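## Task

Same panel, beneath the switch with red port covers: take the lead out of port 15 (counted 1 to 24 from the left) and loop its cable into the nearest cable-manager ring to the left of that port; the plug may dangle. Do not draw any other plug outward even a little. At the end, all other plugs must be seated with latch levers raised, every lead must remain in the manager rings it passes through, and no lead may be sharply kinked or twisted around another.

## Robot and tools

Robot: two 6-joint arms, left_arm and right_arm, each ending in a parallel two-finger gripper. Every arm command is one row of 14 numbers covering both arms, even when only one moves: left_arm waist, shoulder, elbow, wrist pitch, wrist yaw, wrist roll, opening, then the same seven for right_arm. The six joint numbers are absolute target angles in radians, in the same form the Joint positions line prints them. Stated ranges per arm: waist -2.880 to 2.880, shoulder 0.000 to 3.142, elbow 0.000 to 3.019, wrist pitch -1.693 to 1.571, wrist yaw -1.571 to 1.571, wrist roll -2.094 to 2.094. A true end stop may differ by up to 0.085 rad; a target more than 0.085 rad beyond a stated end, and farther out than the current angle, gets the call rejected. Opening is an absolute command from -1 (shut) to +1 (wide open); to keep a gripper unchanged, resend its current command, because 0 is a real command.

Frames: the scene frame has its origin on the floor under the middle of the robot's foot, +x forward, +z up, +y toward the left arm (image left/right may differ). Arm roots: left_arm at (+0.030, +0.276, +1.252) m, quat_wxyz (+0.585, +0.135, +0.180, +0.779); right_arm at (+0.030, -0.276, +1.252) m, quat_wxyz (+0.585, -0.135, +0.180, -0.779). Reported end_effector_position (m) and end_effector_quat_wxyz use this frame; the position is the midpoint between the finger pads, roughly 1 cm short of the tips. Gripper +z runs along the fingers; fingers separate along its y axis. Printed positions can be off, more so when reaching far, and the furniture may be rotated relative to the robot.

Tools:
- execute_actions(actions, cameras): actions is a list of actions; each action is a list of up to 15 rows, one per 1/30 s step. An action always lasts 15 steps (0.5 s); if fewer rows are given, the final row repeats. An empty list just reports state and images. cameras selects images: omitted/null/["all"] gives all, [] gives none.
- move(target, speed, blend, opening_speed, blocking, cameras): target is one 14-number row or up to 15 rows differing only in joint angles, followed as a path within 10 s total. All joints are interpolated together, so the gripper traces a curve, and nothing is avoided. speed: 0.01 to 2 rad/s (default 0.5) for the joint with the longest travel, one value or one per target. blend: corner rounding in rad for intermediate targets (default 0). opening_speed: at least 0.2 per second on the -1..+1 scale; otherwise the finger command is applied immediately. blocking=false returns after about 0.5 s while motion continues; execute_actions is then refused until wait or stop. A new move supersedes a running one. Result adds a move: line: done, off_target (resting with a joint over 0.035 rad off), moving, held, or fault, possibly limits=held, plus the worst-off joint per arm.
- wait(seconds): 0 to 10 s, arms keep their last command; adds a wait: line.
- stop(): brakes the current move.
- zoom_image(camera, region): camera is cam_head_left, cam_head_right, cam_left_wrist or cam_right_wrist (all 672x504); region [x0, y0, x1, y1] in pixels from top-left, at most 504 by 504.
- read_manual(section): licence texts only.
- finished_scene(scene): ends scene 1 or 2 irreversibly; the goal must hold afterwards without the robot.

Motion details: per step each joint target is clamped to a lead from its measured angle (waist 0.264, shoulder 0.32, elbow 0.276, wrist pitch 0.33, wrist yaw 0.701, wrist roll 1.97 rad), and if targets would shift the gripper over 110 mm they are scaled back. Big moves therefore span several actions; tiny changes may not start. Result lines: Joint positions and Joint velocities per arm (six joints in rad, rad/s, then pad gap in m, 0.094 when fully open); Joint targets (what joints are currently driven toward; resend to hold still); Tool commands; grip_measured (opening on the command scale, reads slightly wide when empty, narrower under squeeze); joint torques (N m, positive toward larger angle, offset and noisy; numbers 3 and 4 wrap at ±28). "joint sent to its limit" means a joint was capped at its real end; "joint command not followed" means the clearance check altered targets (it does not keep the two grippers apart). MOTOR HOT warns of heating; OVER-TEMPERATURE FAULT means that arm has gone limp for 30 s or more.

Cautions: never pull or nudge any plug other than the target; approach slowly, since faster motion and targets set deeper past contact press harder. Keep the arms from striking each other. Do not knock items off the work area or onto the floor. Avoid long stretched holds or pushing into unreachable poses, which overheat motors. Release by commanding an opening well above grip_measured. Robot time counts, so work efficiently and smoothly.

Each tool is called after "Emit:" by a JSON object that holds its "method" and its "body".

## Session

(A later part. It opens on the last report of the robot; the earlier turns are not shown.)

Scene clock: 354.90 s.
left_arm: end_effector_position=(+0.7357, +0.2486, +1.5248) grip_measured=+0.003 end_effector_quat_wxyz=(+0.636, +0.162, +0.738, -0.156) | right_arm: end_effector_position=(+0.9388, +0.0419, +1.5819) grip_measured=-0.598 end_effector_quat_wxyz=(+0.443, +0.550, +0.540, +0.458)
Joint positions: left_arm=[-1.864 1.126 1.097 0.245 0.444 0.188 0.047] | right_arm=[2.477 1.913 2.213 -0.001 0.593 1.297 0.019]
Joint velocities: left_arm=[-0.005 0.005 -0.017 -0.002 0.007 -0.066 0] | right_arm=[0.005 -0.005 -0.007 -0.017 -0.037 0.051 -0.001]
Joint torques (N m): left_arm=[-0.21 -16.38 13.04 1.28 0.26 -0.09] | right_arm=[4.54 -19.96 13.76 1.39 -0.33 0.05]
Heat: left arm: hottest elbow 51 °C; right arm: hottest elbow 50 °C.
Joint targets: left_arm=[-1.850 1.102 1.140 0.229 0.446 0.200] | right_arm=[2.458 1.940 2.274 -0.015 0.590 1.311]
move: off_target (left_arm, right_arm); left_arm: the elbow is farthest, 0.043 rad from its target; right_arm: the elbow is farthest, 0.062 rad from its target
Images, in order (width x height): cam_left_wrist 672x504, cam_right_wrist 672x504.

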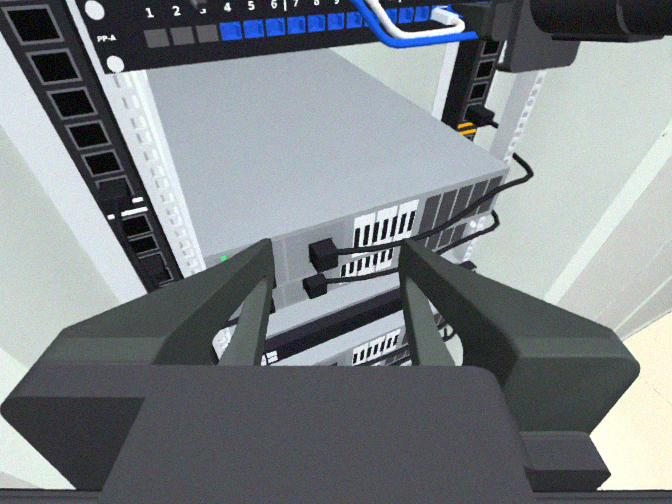

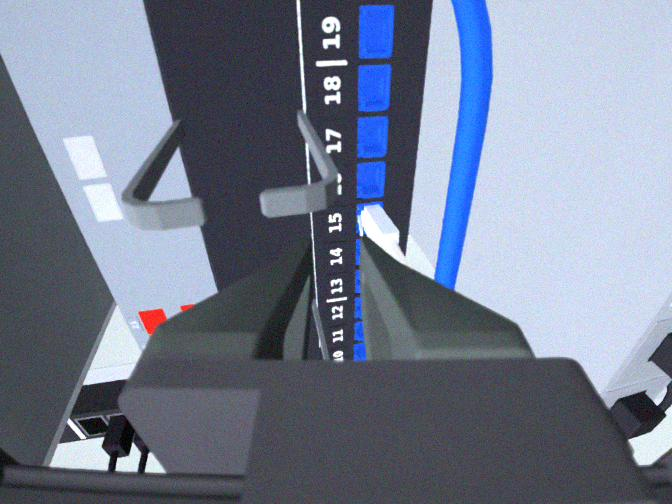

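Emit:
{"method": "move", "body": {"target": [-1.850,1.102,1.14,0.229,0.446,0.2,0.0,2.435,1.94,2.275,-0.015,0.590,1.31,-0.6], "speed": 0.1, "cameras": ["cam_right_wrist","cam_left_wrist"]}}

Emit:
{"method": "zoom_image", "body": {"camera": "cam_right_wrist", "region": [230, 130, 510, 370]}}

Scene clock: 367.77 s.
left_arm: end_effector_position=(+0.7357, +0.2486, +1.5248) grip_measured=+0.003 end_effector_quat_wxyz=(+0.636, +0.162, +0.738, -0.156) | right_arm: end_effector_position=(+0.9457, +0.0278, +1.5769) grip_measured=-0.598 end_effector_quat_wxyz=(+0.449, +0.553, +0.538, +0.451)
Joint positions: left_arm=[-1.864 1.126 1.097 0.245 0.444 0.188 0.047] | right_arm=[2.456 1.913 2.213 -0.001 0.59 1.297 0.019]
Joint velocities: left_arm=[-0.015 -0.005 0.012 0.002 -0.037 0.022 -0.001] | right_arm=[0.005 -0.005 -0.007 0.002 0.037 -0.022 0]
Joint torques (N m): left_arm=[-0.44 -16.56 13 1.32 0.28 -0.09] | right_arm=[4.31 -19.37 13.83 1.37 -0.17 0]
Heat: left arm: hottest elbow 51 °C; right arm: hottest elbow 52 °C.
Joint targets: left_arm=[-1.850 1.102 1.140 0.229 0.446 0.200] | right_arm=[2.436 1.940 2.275 -0.015 0.590 1.310]
move: off_target (left_arm, right_arm); left_arm: the elbow is farthest, 0.043 rad from its target; right_arm: the elbow is farthest, 0.062 rad from its target
Images, in order (width x height): cam_left_wrist 672x504, cam_right_wrist 672x504.

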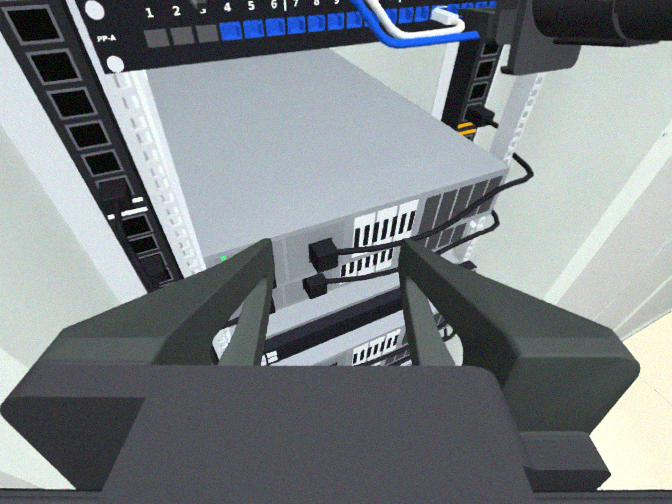

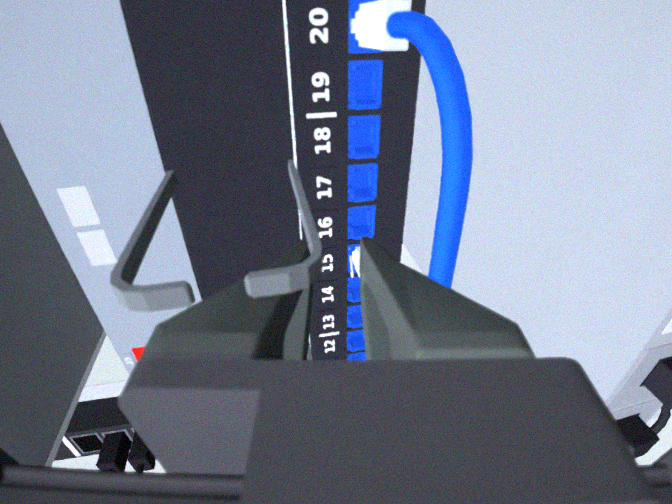

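Scaled by 1.800 from the camera's 672x504 image, which has a finer 960x720 frame.

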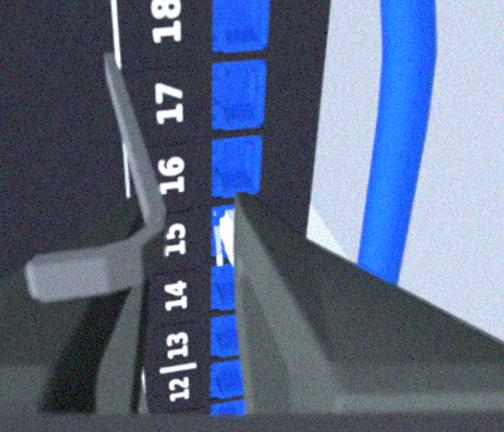

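Emit:
{"method": "move", "body": {"target": [-1.850,1.102,1.14,0.229,0.446,0.2,0.0,2.435,1.970,2.307,-0.017,0.590,1.31,-0.6], "speed": 0.1, "cameras": ["cam_right_wrist","cam_left_wrist"]}}

Emit:
{"method": "zoom_image", "body": {"camera": "cam_right_wrist", "region": [230, 130, 510, 370]}}

Scene clock: 382.33 s.
left_arm: end_effector_position=(+0.7357, +0.2486, +1.5248) grip_measured=+0.003 end_effector_quat_wxyz=(+0.636, +0.162, +0.738, -0.156) | right_arm: end_effector_position=(+0.9507, +0.0309, +1.5768) grip_measured=-0.598 end_effector_quat_wxyz=(+0.450, +0.553, +0.534, +0.454)
Joint positions: left_arm=[-1.864 1.126 1.097 0.245 0.444 0.188 0.047] | right_arm=[2.456 1.936 2.246 -0.001 0.59 1.297 0.019]
Joint velocities: left_arm=[0.005 -0.034 0.002 -0.012 0.037 -0.007 0] | right_arm=[-0.015 0.005 0.007 0.012 -0.007 -0.066 0.001]
Joint torques (N m): left_arm=[-0.09 -16.56 13 1.33 0.25 -0.08] | right_arm=[3.6 -19.19 13.67 1.33 -0.22 0.06]
Heat: left arm: hottest elbow 51 °C; right arm: hottest elbow 54 °C.
Joint targets: left_arm=[-1.850 1.102 1.140 0.229 0.446 0.200] | right_arm=[2.435 1.970 2.307 -0.017 0.590 1.310]
move: off_target (left_arm, right_arm); left_arm: the elbow is farthest, 0.043 rad from its target; right_arm: the elbow is farthest, 0.061 rad from its target
Images, in order (width x height): cam_left_wrist 672x504, cam_right_wrist 672x504.

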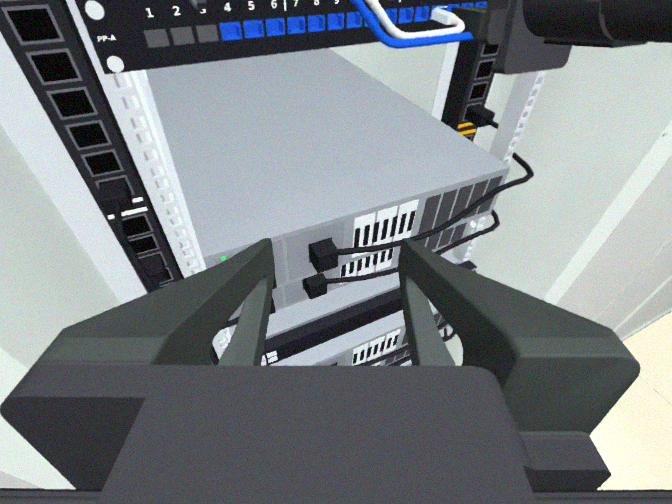

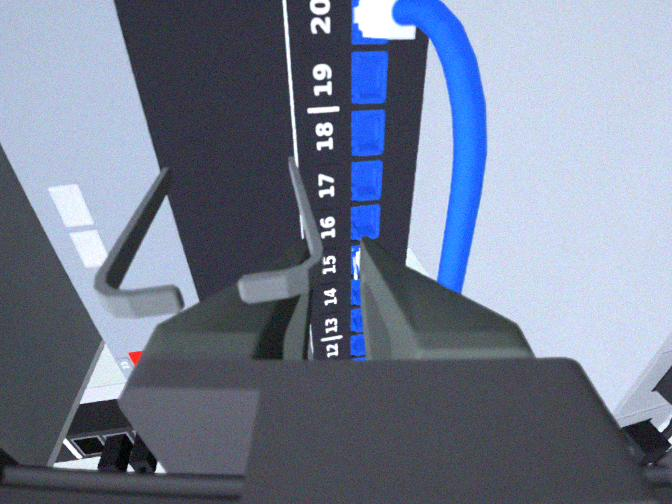

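Scaled by 1.800 from the camera's 672x504 image, which has a finer 960x720 frame.

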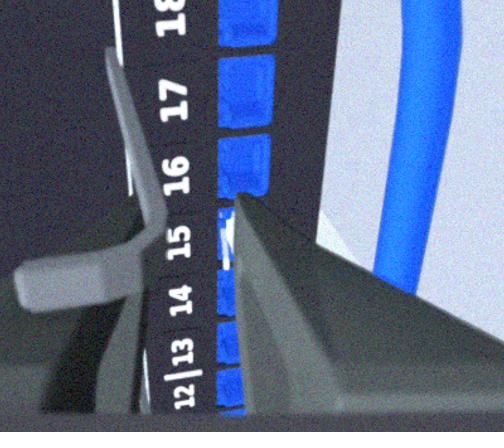

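Emit:
{"method": "execute_actions", "body": {"actions": [], "cameras": ["cam_right_wrist","cam_left_wrist"]}}

Scene clock: 426.27 s.
left_arm: end_effector_position=(+0.7357, +0.2486, +1.5248) grip_measured=+0.003 end_effector_quat_wxyz=(+0.636, +0.162, +0.738, -0.156) | right_arm: end_effector_position=(+0.9509, +0.0307, +1.5776) grip_measured=-0.598 end_effector_quat_wxyz=(+0.450, +0.553, +0.533, +0.455)
Joint positions: left_arm=[-1.864 1.126 1.097 0.245 0.444 0.188 0.047] | right_arm=[2.456 1.936 2.248 -0.001 0.59 1.297 0.019]
Joint velocities: left_arm=[-0.005 -0.015 -0.012 0.012 -0.037 0.11 0] | right_arm=[-0.024 -0.005 -0.007 -0.007 -0.095 -0.022 0]
Joint torques (N m): left_arm=[-0.44 -16.44 13.07 1.17 0.26 -0.06] | right_arm=[3.84 -19.55 13.6 1.35 -0.17 0.01]
Heat: left arm: hottest elbow 52 °C; right arm: hottest elbow 54 °C.
Joint targets: left_arm=[-1.850 1.102 1.140 0.229 0.446 0.200] | right_arm=[2.435 1.970 2.308 -0.017 0.590 1.310]
Tool commands: left_gripper/opening=+0.0 right_gripper/opening=-0.6
Images, in order (width x height): cam_left_wrist 672x504, cam_right_wrist 672x504.

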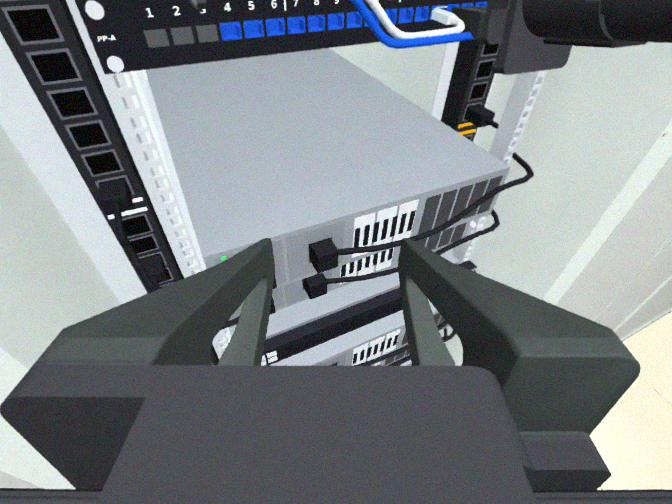

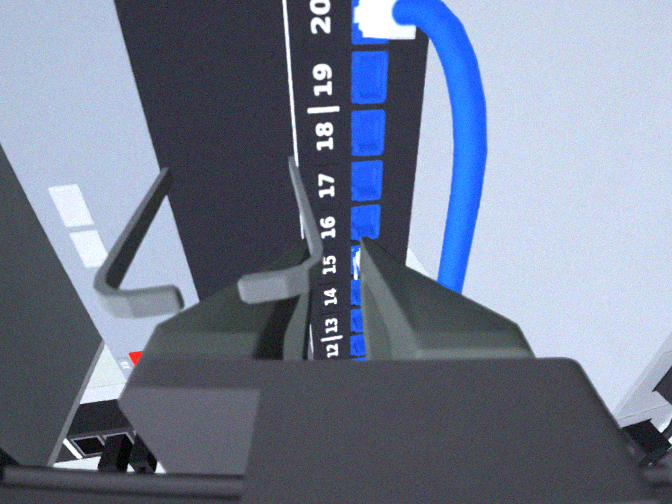

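Emit:
{"method": "move", "body": {"target": [-1.850,1.102,1.14,0.229,0.446,0.2,0.0,2.425,1.935,2.205,0.010,0.565,1.31,-0.6], "speed": 0.1, "cameras": ["cam_right_wrist"]}}

Emit:
{"method": "zoom_image", "body": {"camera": "cam_right_wrist", "region": [230, 150, 490, 360]}}

Scene clock: 469.53 s.
left_arm: end_effector_position=(+0.7357, +0.2486, +1.5248) grip_measured=+0.003 end_effector_quat_wxyz=(+0.636, +0.162, +0.738, -0.156) | right_arm: end_effector_position=(+0.9513, +0.0317, +1.5752) grip_measured=-0.599 end_effector_quat_wxyz=(+0.446, +0.545, +0.538, +0.463)
Joint positions: left_arm=[-1.864 1.126 1.097 0.245 0.444 0.188 0.047] | right_arm=[2.45 1.93 2.231 0.008 0.558 1.297 0.019]
Joint velocities: left_arm=[-0.005 -0.015 -0.002 -0.007 -0.037 -0.022 0] | right_arm=[-0.005 -0.005 -0.007 0.002 0.081 -0.007 0]
Joint torques (N m): left_arm=[-0.32 -16.38 12.98 1.26 0.26 -0.08] | right_arm=[3.25 -21.48 7.71 2 -0.16 0.11]
Heat: left arm: hottest elbow 53 °C; right arm: hottest elbow 54 °C.
Joint targets: left_arm=[-1.850 1.102 1.140 0.229 0.446 0.200] | right_arm=[2.424 1.935 2.204 0.010 0.558 1.310]
move: off_target (left_arm); left_arm: the elbow is farthest, 0.043 rad from its target
Images, in order (width x height): cam_right_wrist 672x504.

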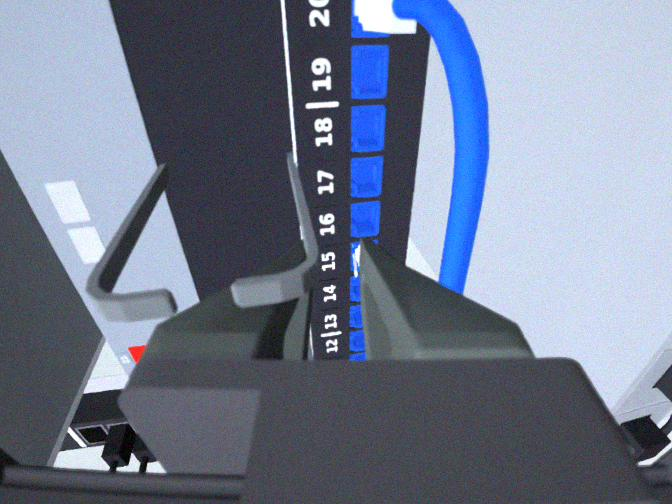

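Scaled by 1.938 from the camera's 672x504 image, which has a finer 960x720 frame.

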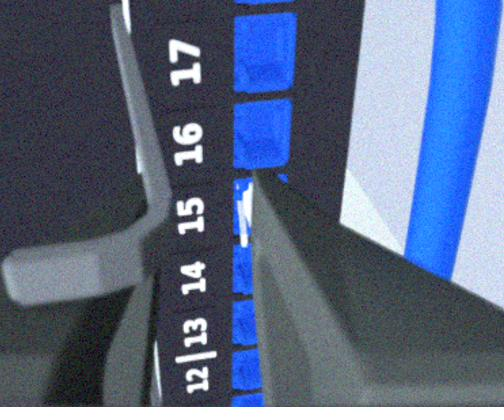

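Emit:
{"method": "move", "body": {"target": [[-1.850,1.102,1.14,0.229,0.446,0.2,0.0,2.475,1.870,2.115,0.06,0.575,1.31,-0.6],[-1.850,1.102,1.14,0.229,0.446,0.2,0.0,2.445,1.86,2.060,0.07,0.575,1.31,-0.6]], "speed": 0.12, "cameras": ["cam_right_wrist"]}}

Emit:
{"method": "zoom_image", "body": {"camera": "cam_right_wrist", "region": [230, 150, 490, 360]}}

Scene clock: 493.60 s.
left_arm: end_effector_position=(+0.7357, +0.2486, +1.5248) grip_measured=+0.003 end_effector_quat_wxyz=(+0.636, +0.162, +0.738, -0.156) | right_arm: end_effector_position=(+0.9291, +0.0324, +1.5437) grip_measured=-0.599 end_effector_quat_wxyz=(+0.440, +0.549, +0.555, +0.443)
Joint positions: left_arm=[-1.864 1.126 1.097 0.245 0.444 0.188 0.047] | right_arm=[2.454 1.873 2.074 0.056 0.578 1.297 0.019]
Joint velocities: left_arm=[0.015 0.005 0.007 0.007 -0.022 0.007 -0.001] | right_arm=[-0.015 0.005 0.002 -0.032 -0.081 0.11 0]
Joint torques (N m): left_arm=[0.15 -16.73 13.05 1.1 0.28 -0.1] | right_arm=[4.89 -22.53 8.4 2.77 0.05 0]
Heat: left arm: hottest elbow 53 °C; right arm: hottest elbow 49 °C.
Joint targets: left_arm=[-1.850 1.102 1.140 0.229 0.446 0.200] | right_arm=[2.445 1.861 2.060 0.070 0.582 1.309]
move: off_target (left_arm); left_arm: the elbow is farthest, 0.043 rad from its target
Images, in order (width x height): cam_right_wrist 672x504.

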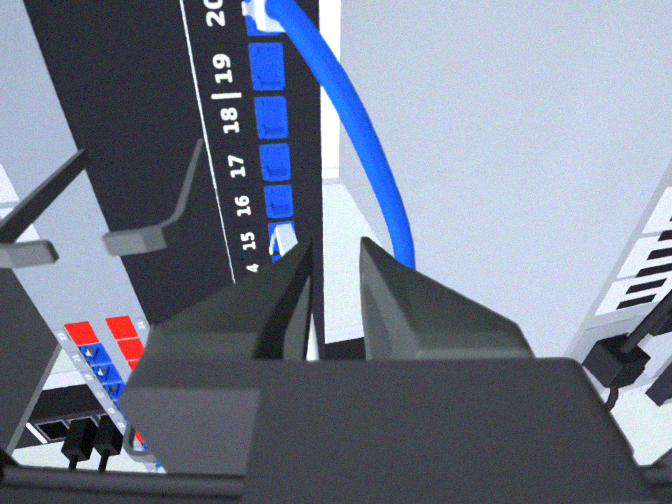

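Scaled by 1.938 from the camera's 672x504 image, which has a finer 960x720 frame.

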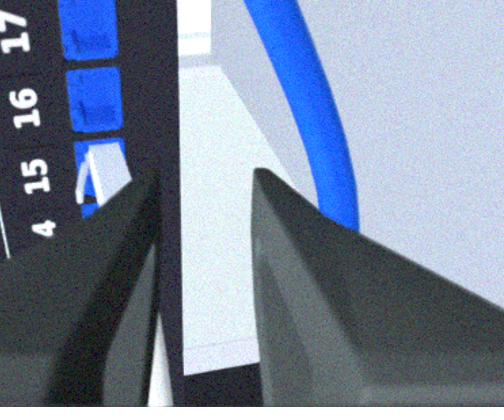

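Emit:
{"method": "move", "body": {"target": [-1.850,1.102,1.14,0.229,0.446,0.2,0.0,2.440,1.84,2.068,0.07,0.580,1.31,-0.6], "speed": 0.1, "cameras": ["cam_right_wrist"]}}

Emit:
{"method": "zoom_image", "body": {"camera": "cam_right_wrist", "region": [200, 150, 460, 360]}}

Scene clock: 535.70 s.
left_arm: end_effector_position=(+0.7357, +0.2486, +1.5248) grip_measured=+0.003 end_effector_quat_wxyz=(+0.636, +0.162, +0.738, -0.156) | right_arm: end_effector_position=(+0.9284, +0.0266, +1.5563) grip_measured=-0.599 end_effector_quat_wxyz=(+0.443, +0.550, +0.549, +0.448)
Joint positions: left_arm=[-1.864 1.126 1.097 0.245 0.444 0.188 0.047] | right_arm=[2.454 1.857 2.074 0.056 0.578 1.297 0.019]
Joint velocities: left_arm=[-0.005 -0.005 -0.002 -0.007 -0.051 -0.051 0.001] | right_arm=[-0.005 -0.005 -0.012 -0.012 -0.051 0.037 0]
Joint torques (N m): left_arm=[-0.26 -16.38 13.01 1.21 0.3 -0.08] | right_arm=[4.66 -22.71 8.75 2.69 -0.04 0.04]
Heat: left arm: hottest elbow 54 °C; right arm: hottest elbow 45 °C.
Joint targets: left_arm=[-1.850 1.102 1.140 0.229 0.446 0.200] | right_arm=[2.440 1.839 2.069 0.070 0.580 1.310]
move: off_target (left_arm); left_arm: the elbow is farthest, 0.043 rad from its target
Images, in order (width x height): cam_right_wrist 672x504.

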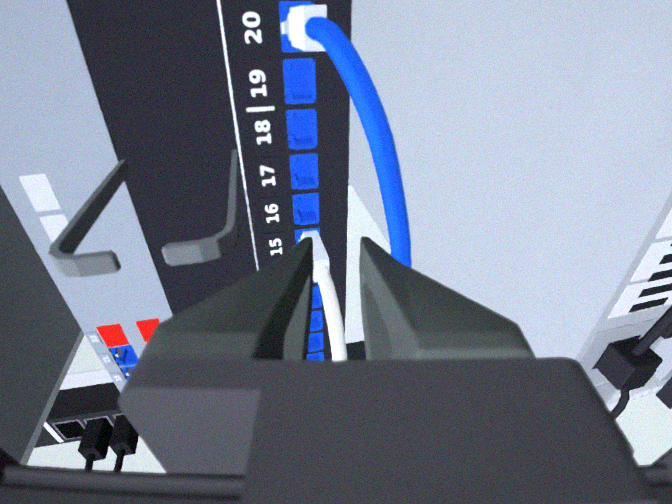

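Scaled by 1.938 from the camera's 672x504 image, which has a finer 960x720 frame.

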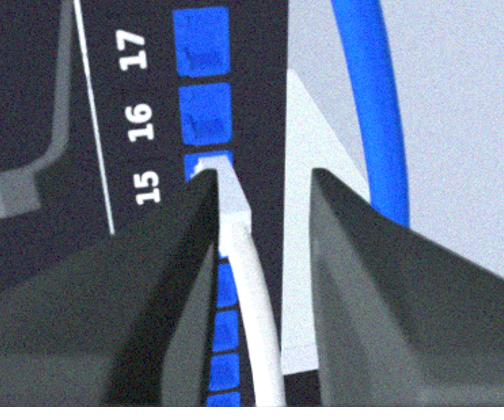

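Emit:
{"method": "move", "body": {"target": [-1.850,1.102,1.14,0.229,0.446,0.2,0.0,2.440,1.823,2.066,0.07,0.580,1.31,-0.6], "speed": 0.1, "cameras": ["cam_right_wrist"]}}

Emit:
{"method": "zoom_image", "body": {"camera": "cam_right_wrist", "region": [200, 150, 460, 360]}}

Scene clock: 545.10 s.
left_arm: end_effector_position=(+0.7357, +0.2486, +1.5248) grip_measured=+0.003 end_effector_quat_wxyz=(+0.636, +0.162, +0.738, -0.156) | right_arm: end_effector_position=(+0.9277, +0.0214, +1.5675) grip_measured=-0.599 end_effector_quat_wxyz=(+0.445, +0.550, +0.544, +0.451)
Joint positions: left_arm=[-1.864 1.126 1.097 0.245 0.444 0.188 0.047] | right_arm=[2.454 1.844 2.074 0.056 0.578 1.297 0.019]
Joint velocities: left_arm=[0.005 -0.024 -0.002 -0.027 -0.007 -0.081 0] | right_arm=[-0.005 -0.005 0.007 0.012 -0.081 -0.022 0]
Joint torques (N m): left_arm=[0.03 -16.15 12.93 1.22 0.25 -0.08] | right_arm=[4.25 -23.36 8.7 2.66 -0.06 0.02]
Heat: left arm: hottest elbow 54 °C; right arm: hottest elbow 45 °C.
Joint targets: left_arm=[-1.850 1.102 1.140 0.229 0.446 0.200] | right_arm=[2.440 1.823 2.066 0.070 0.580 1.310]
move: off_target (left_arm); left_arm: the elbow is farthest, 0.043 rad from its target
Images, in order (width x height): cam_right_wrist 672x504.

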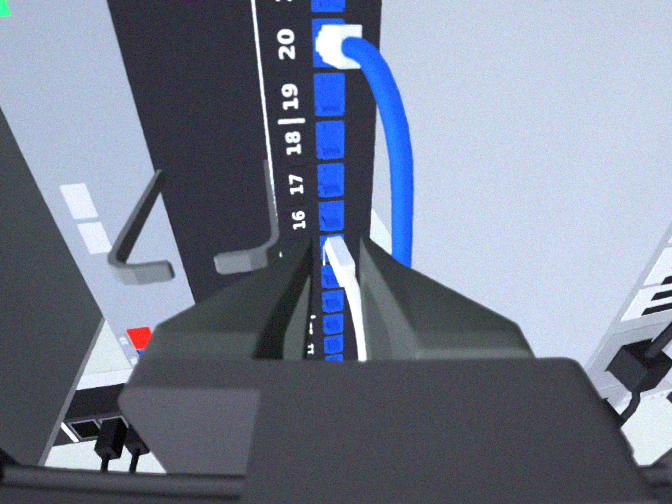

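Scaled by 1.938 from the camera's 672x504 image, which has a finer 960x720 frame.

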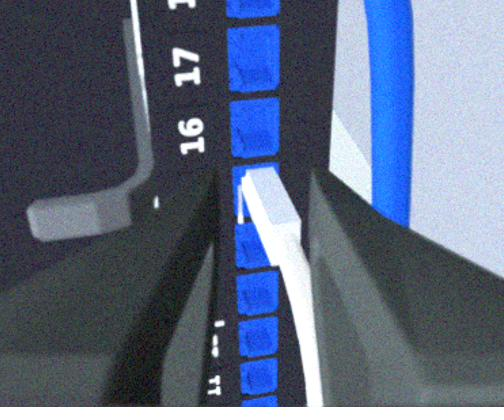

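Emit:
{"method": "move", "body": {"target": [-1.850,1.102,1.14,0.229,0.446,0.2,0.0,2.485,1.898,2.165,0.045,0.600,1.31,-0.6], "speed": 0.1, "cameras": ["cam_right_wrist"]}}

Emit:
{"method": "zoom_image", "body": {"camera": "cam_right_wrist", "region": [200, 150, 460, 360]}}

Scene clock: 567.67 s.
left_arm: end_effector_position=(+0.7357, +0.2486, +1.5248) grip_measured=+0.003 end_effector_quat_wxyz=(+0.636, +0.162, +0.738, -0.156) | right_arm: end_effector_position=(+0.9279, +0.0335, +1.5667) grip_measured=-0.599 end_effector_quat_wxyz=(+0.445, +0.552, +0.541, +0.452)
Joint positions: left_arm=[-1.864 1.126 1.097 0.245 0.444 0.188 0.047] | right_arm=[2.47 1.868 2.104 0.056 0.596 1.297 0.019]
Joint velocities: left_arm=[-0.015 -0.005 -0.007 -0.007 -0.007 -0.066 -0.001] | right_arm=[-0.005 -0.005 0.012 -0.002 -0.022 -0.081 0]
Joint torques (N m): left_arm=[-0.21 -16.85 13.09 1.24 0.25 -0.09] | right_arm=[6.24 -19.14 13.39 1.7 -0.03 -0.02]
Heat: left arm: hottest elbow 54 °C; right arm: hottest elbow 44 °C.
Joint targets: left_arm=[-1.850 1.102 1.140 0.229 0.446 0.200] | right_arm=[2.485 1.898 2.165 0.045 0.600 1.310]
move: off_target (left_arm, right_arm); left_arm: the elbow is farthest, 0.043 rad from its target; right_arm: the elbow is farthest, 0.061 rad from its target
Images, in order (width x height): cam_right_wrist 672x504.

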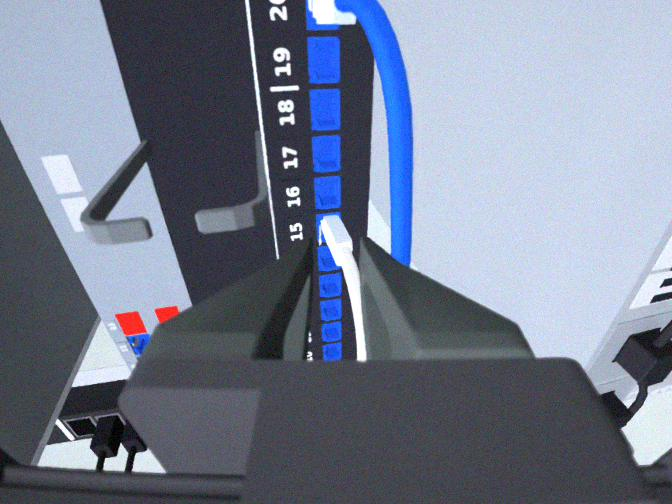

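Scaled by 1.938 from the camera's 672x504 image, which has a finer 960x720 frame.

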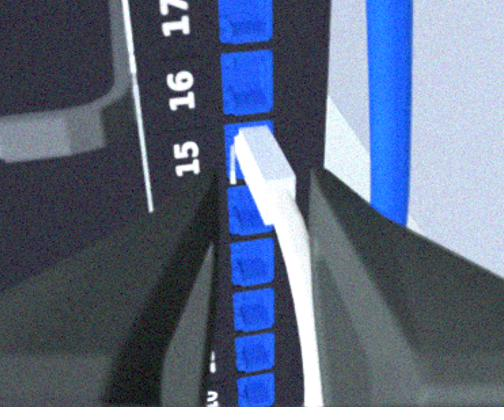

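Emit:
{"method": "move", "body": {"target": [-1.850,1.102,1.14,0.229,0.446,0.2,0.0,2.478,1.975,2.293,-0.015,0.587,1.31,-0.6], "speed": 0.1, "cameras": ["cam_right_wrist"]}}

Emit:
{"method": "zoom_image", "body": {"camera": "cam_right_wrist", "region": [200, 150, 460, 360]}}

Scene clock: 583.07 s.
left_arm: end_effector_position=(+0.7357, +0.2486, +1.5248) grip_measured=+0.003 end_effector_quat_wxyz=(+0.636, +0.162, +0.738, -0.156) | right_arm: end_effector_position=(+0.9450, +0.0428, +1.5763) grip_measured=-0.599 end_effector_quat_wxyz=(+0.445, +0.551, +0.537, +0.458)
Joint positions: left_arm=[-1.864 1.126 1.097 0.245 0.444 0.188 0.047] | right_arm=[2.471 1.936 2.237 0.004 0.59 1.297 0.019]
Joint velocities: left_arm=[-0.005 0.005 -0.012 0.007 0.007 -0.037 -0.001] | right_arm=[0.005 0.005 -0.017 0.007 -0.037 -0.051 0]
Joint torques (N m): left_arm=[-0.03 -16.44 12.96 1.29 0.29 -0.08] | right_arm=[7.06 -18.49 13.23 1.54 -0.29 -0.04]
Heat: left arm: hottest elbow 54 °C; right arm: hottest elbow 47 °C.
Joint targets: left_arm=[-1.850 1.102 1.140 0.229 0.446 0.200] | right_arm=[2.479 1.975 2.293 -0.014 0.587 1.310]
move: off_target (left_arm, right_arm); left_arm: the elbow is farthest, 0.043 rad from its target; right_arm: the elbow is farthest, 0.056 rad from its target
Images, in order (width x height): cam_right_wrist 672x504.

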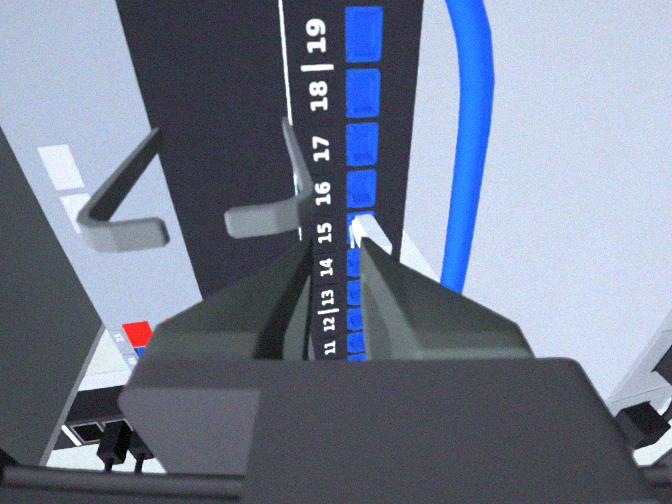

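Scaled by 1.938 from the camera's 672x504 image, which has a finer 960x720 frame.

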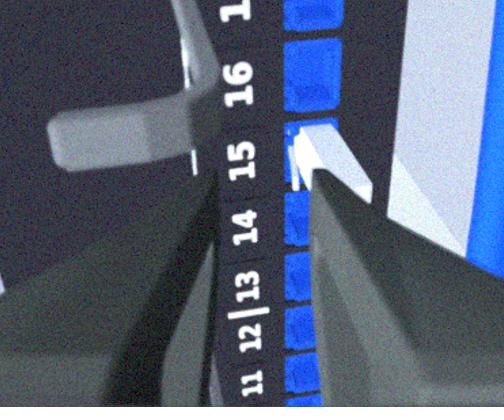

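Emit:
{"method": "move", "body": {"target": [-1.850,1.102,1.14,0.229,0.446,0.2,0.0,2.485,1.883,2.105,0.058,0.600,1.31,-0.6], "speed": 0.1, "cameras": ["cam_right_wrist"]}}

Emit:
{"method": "zoom_image", "body": {"camera": "cam_right_wrist", "region": [200, 150, 460, 360]}}

Scene clock: 596.27 s.
left_arm: end_effector_position=(+0.7357, +0.2486, +1.5248) grip_measured=+0.003 end_effector_quat_wxyz=(+0.636, +0.162, +0.738, -0.156) | right_arm: end_effector_position=(+0.9301, +0.0357, +1.5699) grip_measured=-0.599 end_effector_quat_wxyz=(+0.445, +0.554, +0.538, +0.454)
Joint positions: left_arm=[-1.864 1.126 1.097 0.245 0.444 0.188 0.047] | right_arm=[2.473 1.879 2.125 0.053 0.601 1.298 0.019]
Joint velocities: left_arm=[-0.015 -0.005 -0.007 0.002 -0.022 -0.051 0] | right_arm=[-0.015 0.005 -0.017 0.007 -0.022 0.007 0]
Joint torques (N m): left_arm=[-0.09 -16.91 12.97 1.22 0.27 -0.07] | right_arm=[6.53 -21.6 7.86 2.45 -0.18 -0.02]
Heat: left arm: hottest elbow 54 °C; right arm: hottest elbow 48 °C.
Joint targets: left_arm=[-1.850 1.102 1.140 0.229 0.446 0.200] | right_arm=[2.484 1.883 2.105 0.058 0.600 1.311]
move: off_target (left_arm); left_arm: the elbow is farthest, 0.043 rad from its target
Images, in order (width x height): cam_right_wrist 672x504.

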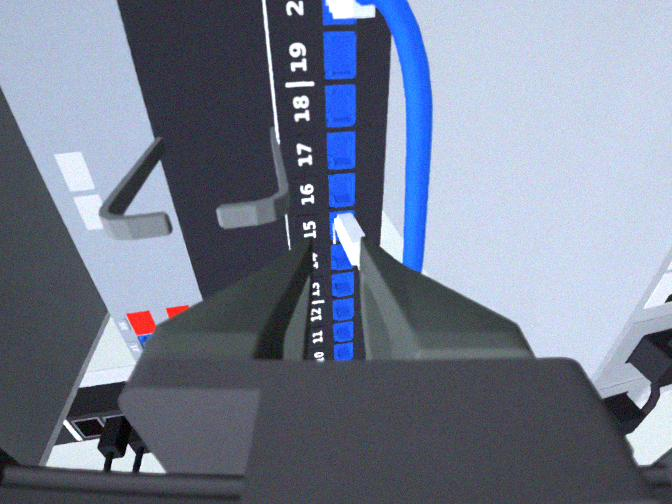

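Scaled by 1.938 from the camera's 672x504 image, which has a finer 960x720 frame.

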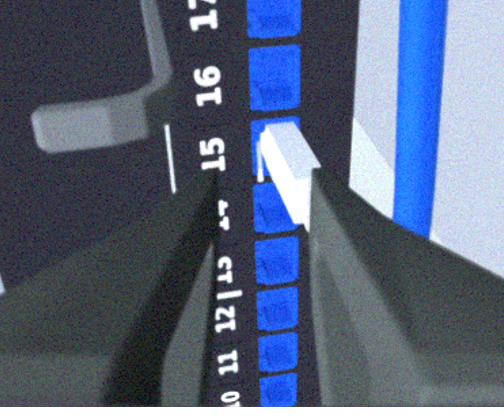

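Emit:
{"method": "move", "body": {"target": [-1.850,1.102,1.14,0.229,0.446,0.2,0.0,2.446,1.857,2.070,0.062,0.59,1.31,-0.6], "speed": 0.1, "cameras": ["cam_right_wrist"]}}

Emit:
{"method": "zoom_image", "body": {"camera": "cam_right_wrist", "region": [200, 150, 460, 360]}}

Scene clock: 612.53 s.
left_arm: end_effector_position=(+0.7357, +0.2486, +1.5248) grip_measured=+0.003 end_effector_quat_wxyz=(+0.636, +0.162, +0.738, -0.156) | right_arm: end_effector_position=(+0.9243, +0.0411, +1.5534) grip_measured=-0.599 end_effector_quat_wxyz=(+0.438, +0.550, +0.552, +0.448)
Joint positions: left_arm=[-1.864 1.126 1.097 0.245 0.444 0.188 0.047] | right_arm=[2.473 1.871 2.084 0.053 0.59 1.298 0.019]
Joint velocities: left_arm=[0.024 -0.005 0.007 0.002 -0.051 -0.007 -0.002] | right_arm=[-0.024 -0.005 -0.017 0.002 0.007 -0.037 -0.001]
Joint torques (N m): left_arm=[-0.15 -16.32 13.08 1.21 0.28 -0.08] | right_arm=[4.07 -22.71 8.27 2.26 -0.17 -0.05]
Heat: left arm: hottest elbow 55 °C; right arm: hottest elbow 49 °C.
Joint targets: left_arm=[-1.850 1.102 1.140 0.229 0.446 0.200] | right_arm=[2.447 1.857 2.070 0.061 0.590 1.310]
move: off_target (left_arm); left_arm: the elbow is farthest, 0.043 rad from its target
Images, in order (width x height): cam_right_wrist 672x504.

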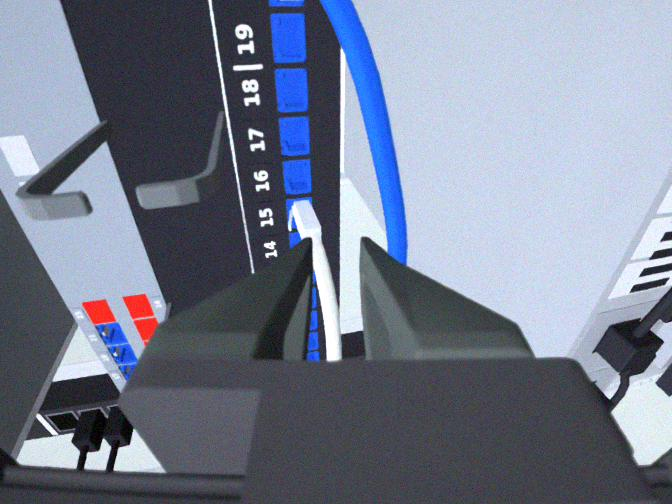

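Scaled by 1.938 from the camera's 672x504 image, which has a finer 960x720 frame.

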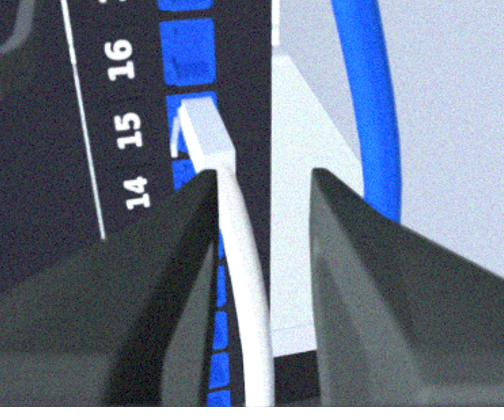

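Emit:
{"method": "move", "body": {"target": [[-1.850,1.102,1.14,0.229,0.446,0.2,0.0,2.465,1.842,2.078,0.062,0.59,1.31,-0.6],[-1.850,1.102,1.14,0.229,0.446,0.2,0.0,2.458,1.955,2.258,-0.018,0.578,1.31,-0.6]], "speed": 0.1, "cameras": ["cam_right_wrist"]}}

Emit:
{"method": "zoom_image", "body": {"camera": "cam_right_wrist", "region": [200, 150, 460, 360]}}

Scene clock: 635.73 s.
left_arm: end_effector_position=(+0.7357, +0.2486, +1.5248) grip_measured=+0.003 end_effector_quat_wxyz=(+0.636, +0.162, +0.738, -0.156) | right_arm: end_effector_position=(+0.9394, +0.0467, +1.5623) grip_measured=-0.599 end_effector_quat_wxyz=(+0.438, +0.548, +0.552, +0.451)
Joint positions: left_arm=[-1.864 1.126 1.097 0.245 0.444 0.188 0.047] | right_arm=[2.471 1.923 2.196 -0.003 0.582 1.298 0.019]
Joint velocities: left_arm=[-0.005 -0.015 -0.002 -0.002 -0.022 0.007 -0.001] | right_arm=[-0.005 0.005 -0.002 -0.007 0.007 -0.007 -0.001]
Joint torques (N m): left_arm=[-0.32 -16.79 12.93 1.24 0.29 -0.08] | right_arm=[5.83 -19.84 13.61 1.48 -0.31 0]
Heat: left arm: hottest elbow 55 °C; right arm: hottest elbow 48 °C.
Joint targets: left_arm=[-1.850 1.102 1.140 0.229 0.446 0.200] | right_arm=[2.457 1.955 2.258 -0.017 0.579 1.310]
move: off_target (left_arm, right_arm); left_arm: the elbow is farthest, 0.043 rad from its target; right_arm: the elbow is farthest, 0.062 rad from its target
Images, in order (width x height): cam_right_wrist 672x504.

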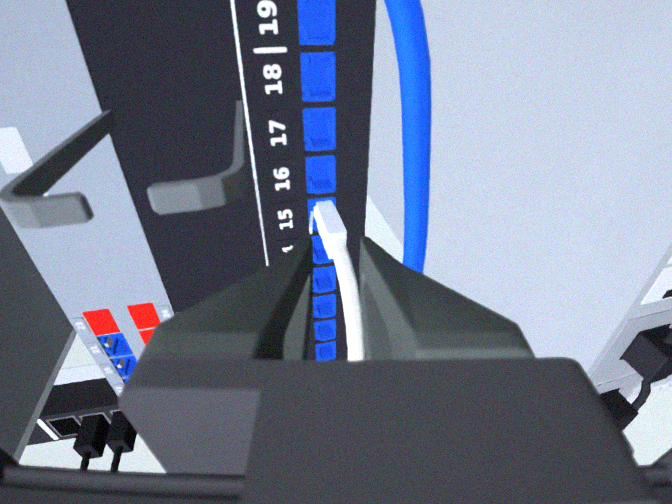

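Scaled by 1.938 from the camera's 672x504 image, which has a finer 960x720 frame.

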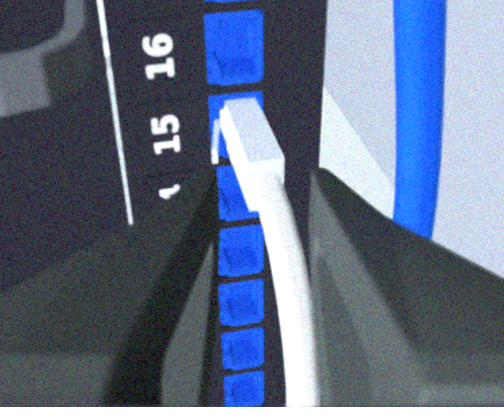

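Emit:
{"method": "move", "body": {"target": [-1.850,1.102,1.14,0.229,0.446,0.2,0.0,2.440,2.003,2.35,-0.068,0.567,1.31,-0.6], "speed": 0.1, "cameras": ["cam_right_wrist"]}}

Emit:
{"method": "zoom_image", "body": {"camera": "cam_right_wrist", "region": [200, 150, 460, 360]}}

Scene clock: 649.87 s.
left_arm: end_effector_position=(+0.7357, +0.2486, +1.5248) grip_measured=+0.003 end_effector_quat_wxyz=(+0.636, +0.162, +0.738, -0.156) | right_arm: end_effector_position=(+0.9523, +0.0499, +1.5610) grip_measured=-0.599 end_effector_quat_wxyz=(+0.436, +0.546, +0.556, +0.450)
Joint positions: left_arm=[-1.864 1.126 1.097 0.245 0.444 0.188 0.047] | right_arm=[2.464 1.971 2.285 -0.053 0.57 1.298 0.019]
Joint velocities: left_arm=[0.005 -0.015 0.002 -0.012 -0.037 -0.007 0] | right_arm=[0.005 0.005 0.002 0.002 -0.007 -0.037 -0.001]
Joint torques (N m): left_arm=[-0.15 -16.32 13.01 1.24 0.27 -0.09] | right_arm=[4.19 -19.9 13.65 1.32 -0.27 -0.01]
Heat: left arm: hottest elbow 55 °C; right arm: hottest elbow 53 °C.
Joint targets: left_arm=[-1.850 1.102 1.140 0.229 0.446 0.200] | right_arm=[2.440 2.003 2.349 -0.068 0.567 1.310]
move: off_target (left_arm, right_arm); left_arm: the elbow is farthest, 0.043 rad from its target; right_arm: the elbow is farthest, 0.065 rad from its target
Images, in order (width x height): cam_right_wrist 672x504.

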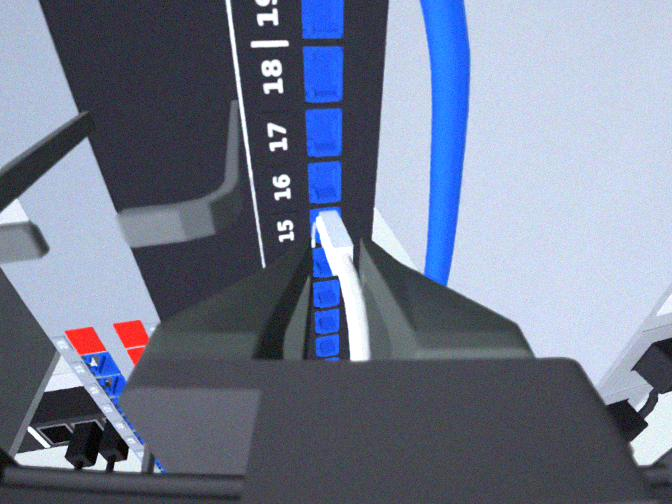

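Scaled by 1.938 from the camera's 672x504 image, which has a finer 960x720 frame.

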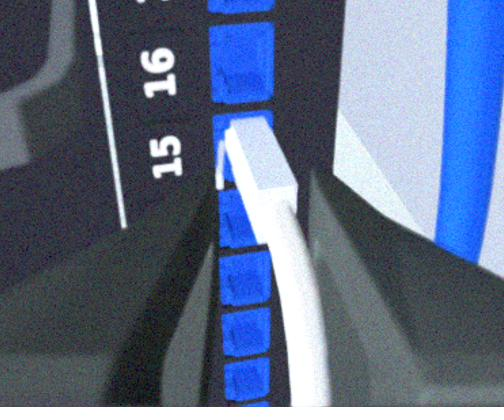

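Emit:
{"method": "move", "body": {"target": [-1.850,1.102,1.14,0.229,0.446,0.2,0.0,2.425,2.048,2.44,-0.115,0.557,1.31,-0.6], "speed": 0.1, "cameras": ["cam_right_wrist"]}}

Emit:
{"method": "zoom_image", "body": {"camera": "cam_right_wrist", "region": [200, 150, 460, 360]}}

Scene clock: 670.77 s.
left_arm: end_effector_position=(+0.7357, +0.2486, +1.5248) grip_measured=+0.003 end_effector_quat_wxyz=(+0.636, +0.162, +0.738, -0.156) | right_arm: end_effector_position=(+0.9580, +0.0484, +1.5605) grip_measured=-0.599 end_effector_quat_wxyz=(+0.433, +0.547, +0.566, +0.439)
Joint positions: left_arm=[-1.864 1.126 1.097 0.245 0.444 0.188 0.047] | right_arm=[2.459 1.994 2.344 -0.119 0.573 1.298 0.019]
Joint velocities: left_arm=[-0.015 -0.015 -0.007 -0.007 -0.051 0.051 0] | right_arm=[0.005 -0.015 0.007 0.012 0.051 -0.051 0]
Joint torques (N m): left_arm=[-0.44 -16.56 13 1.22 0.26 -0.09] | right_arm=[3.84 -18.78 16.23 2.09 -0.83 -0.02]
Heat: left arm: hottest elbow 55 °C; right arm: hottest elbow 56 °C.
Joint targets: left_arm=[-1.850 1.102 1.140 0.229 0.446 0.200] | right_arm=[2.425 2.048 2.440 -0.116 0.558 1.309]
move: off_target (left_arm, right_arm); left_arm: the elbow is farthest, 0.043 rad from its target; right_arm: the elbow is farthest, 0.096 rad from its target
Images, in order (width x height): cam_right_wrist 672x504.

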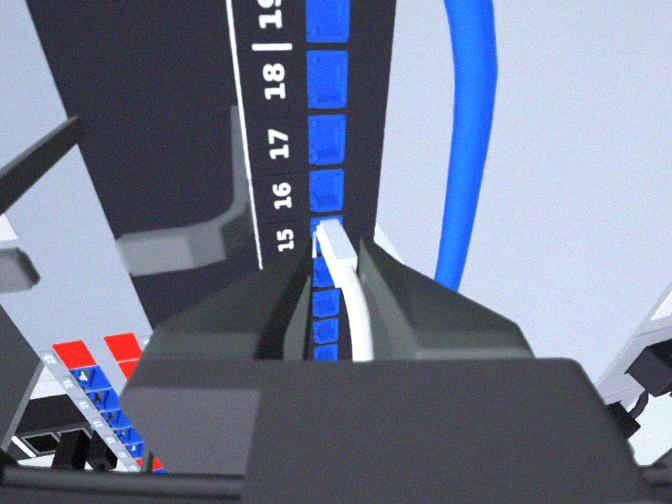

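Scaled by 1.938 from the camera's 672x504 image, which has a finer 960x720 frame.

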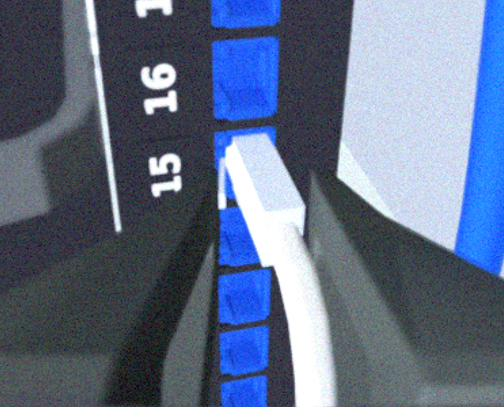

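Emit:
{"method": "move", "body": {"target": [-1.850,1.102,1.14,0.229,0.446,0.2,0.0,2.425,2.045,2.42,-0.116,0.567,1.31,-1.0], "opening_speed": 0.4, "cameras": ["cam_right_wrist"]}}

Emit:
{"method": "zoom_image", "body": {"camera": "cam_right_wrist", "region": [200, 150, 460, 360]}}

Scene clock: 686.73 s.
left_arm: end_effector_position=(+0.7357, +0.2486, +1.5248) grip_measured=+0.003 end_effector_quat_wxyz=(+0.636, +0.162, +0.738, -0.156) | right_arm: end_effector_position=(+0.9586, +0.0488, +1.5605) grip_measured=-0.808 end_effector_quat_wxyz=(+0.432, +0.549, +0.564, +0.441)
Joint positions: left_arm=[-1.864 1.126 1.097 0.245 0.444 0.188 0.047] | right_arm=[2.459 1.997 2.349 -0.119 0.573 1.305 0.009]
Joint velocities: left_arm=[-0.015 0.005 -0.002 -0.002 0.022 -0.037 0.001] | right_arm=[-0.015 0.005 0.007 0.007 -0.037 0.037 0]
Joint torques (N m): left_arm=[0.03 -16.38 12.98 1.28 0.26 -0.1] | right_arm=[3.55 -18.96 14.37 2.24 -0.45 -0.1]
Heat: left arm: hottest elbow 56 °C; right arm: hottest elbow 56 °C.
Joint targets: left_arm=[-1.850 1.102 1.140 0.229 0.446 0.200] | right_arm=[2.425 2.045 2.420 -0.116 0.566 1.310]
move: off_target (left_arm, right_arm); left_arm: the elbow is farthest, 0.043 rad from its target; right_arm: the elbow is farthest, 0.071 rad from its target
Images, in order (width x height): cam_right_wrist 672x504.

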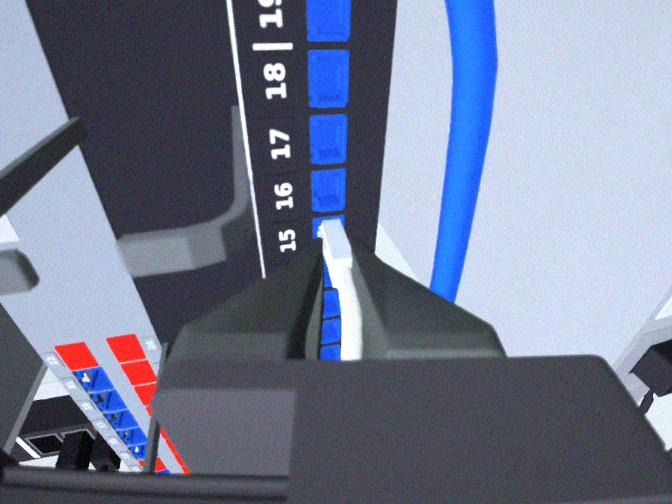

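Scaled by 1.938 from the camera's 672x504 image, which has a finer 960x720 frame.

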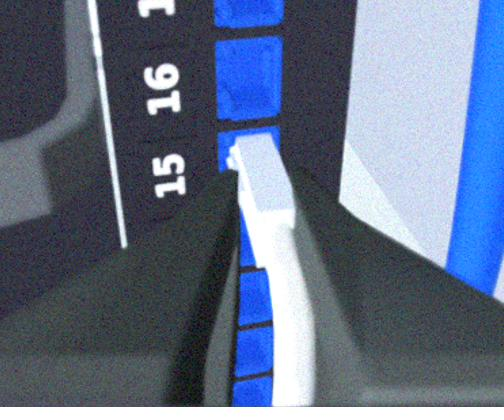

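Emit:
{"method": "move", "body": {"target": [-1.850,1.102,1.14,0.229,0.446,0.2,0.0,2.450,1.930,2.205,-0.05,0.58,1.31,-1.0], "speed": 0.15, "cameras": ["cam_right_wrist"]}}

Emit:
{"method": "zoom_image", "body": {"camera": "cam_right_wrist", "region": [200, 150, 460, 360]}}

Scene clock: 697.07 s.
left_arm: end_effector_position=(+0.7357, +0.2486, +1.5248) grip_measured=+0.003 end_effector_quat_wxyz=(+0.636, +0.162, +0.738, -0.156) | right_arm: end_effector_position=(+0.9570, +0.0494, +1.5602) grip_measured=-0.837 end_effector_quat_wxyz=(+0.434, +0.537, +0.547, +0.473)
Joint positions: left_arm=[-1.864 1.126 1.097 0.245 0.444 0.188 0.047] | right_arm=[2.451 1.972 2.268 -0.001 0.523 1.306 0.008]
Joint velocities: left_arm=[0.005 -0.005 -0.007 -0.012 0.022 -0.081 0.001] | right_arm=[0.005 0.005 -0.002 0.002 0.022 -0.022 0]
Joint torques (N m): left_arm=[-0.62 -16.38 13.09 1.16 0.27 -0.1] | right_arm=[6.42 -26.23 4.67 0.65 1.98 -0.06]
Heat: left arm: hottest elbow 56 °C; right arm: hottest elbow 55 °C.
Joint targets: left_arm=[-1.850 1.102 1.140 0.229 0.446 0.200] | right_arm=[2.449 1.931 2.205 -0.037 0.571 1.311]
move: off_target (left_arm, right_arm); left_arm: the elbow is farthest, 0.043 rad from its target; right_arm: the elbow is farthest, 0.063 rad from its target
Images, in order (width x height): cam_right_wrist 672x504.

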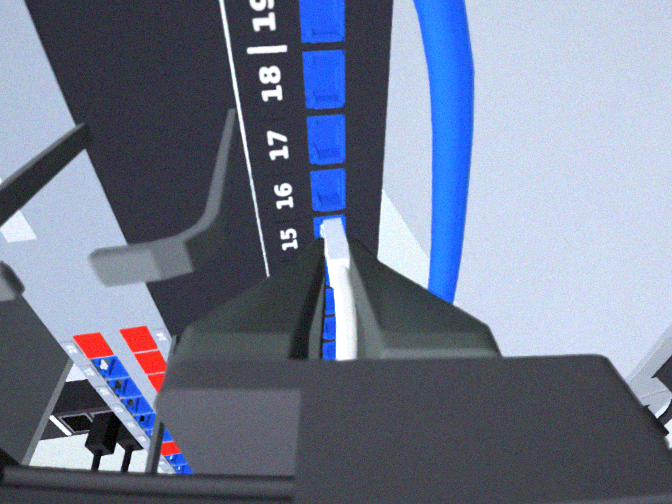

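Scaled by 1.938 from the camera's 672x504 image, which has a finer 960x720 frame.

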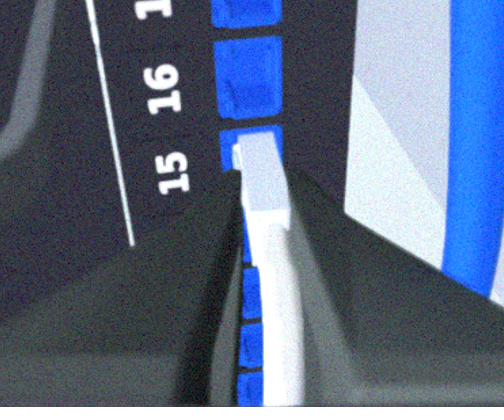

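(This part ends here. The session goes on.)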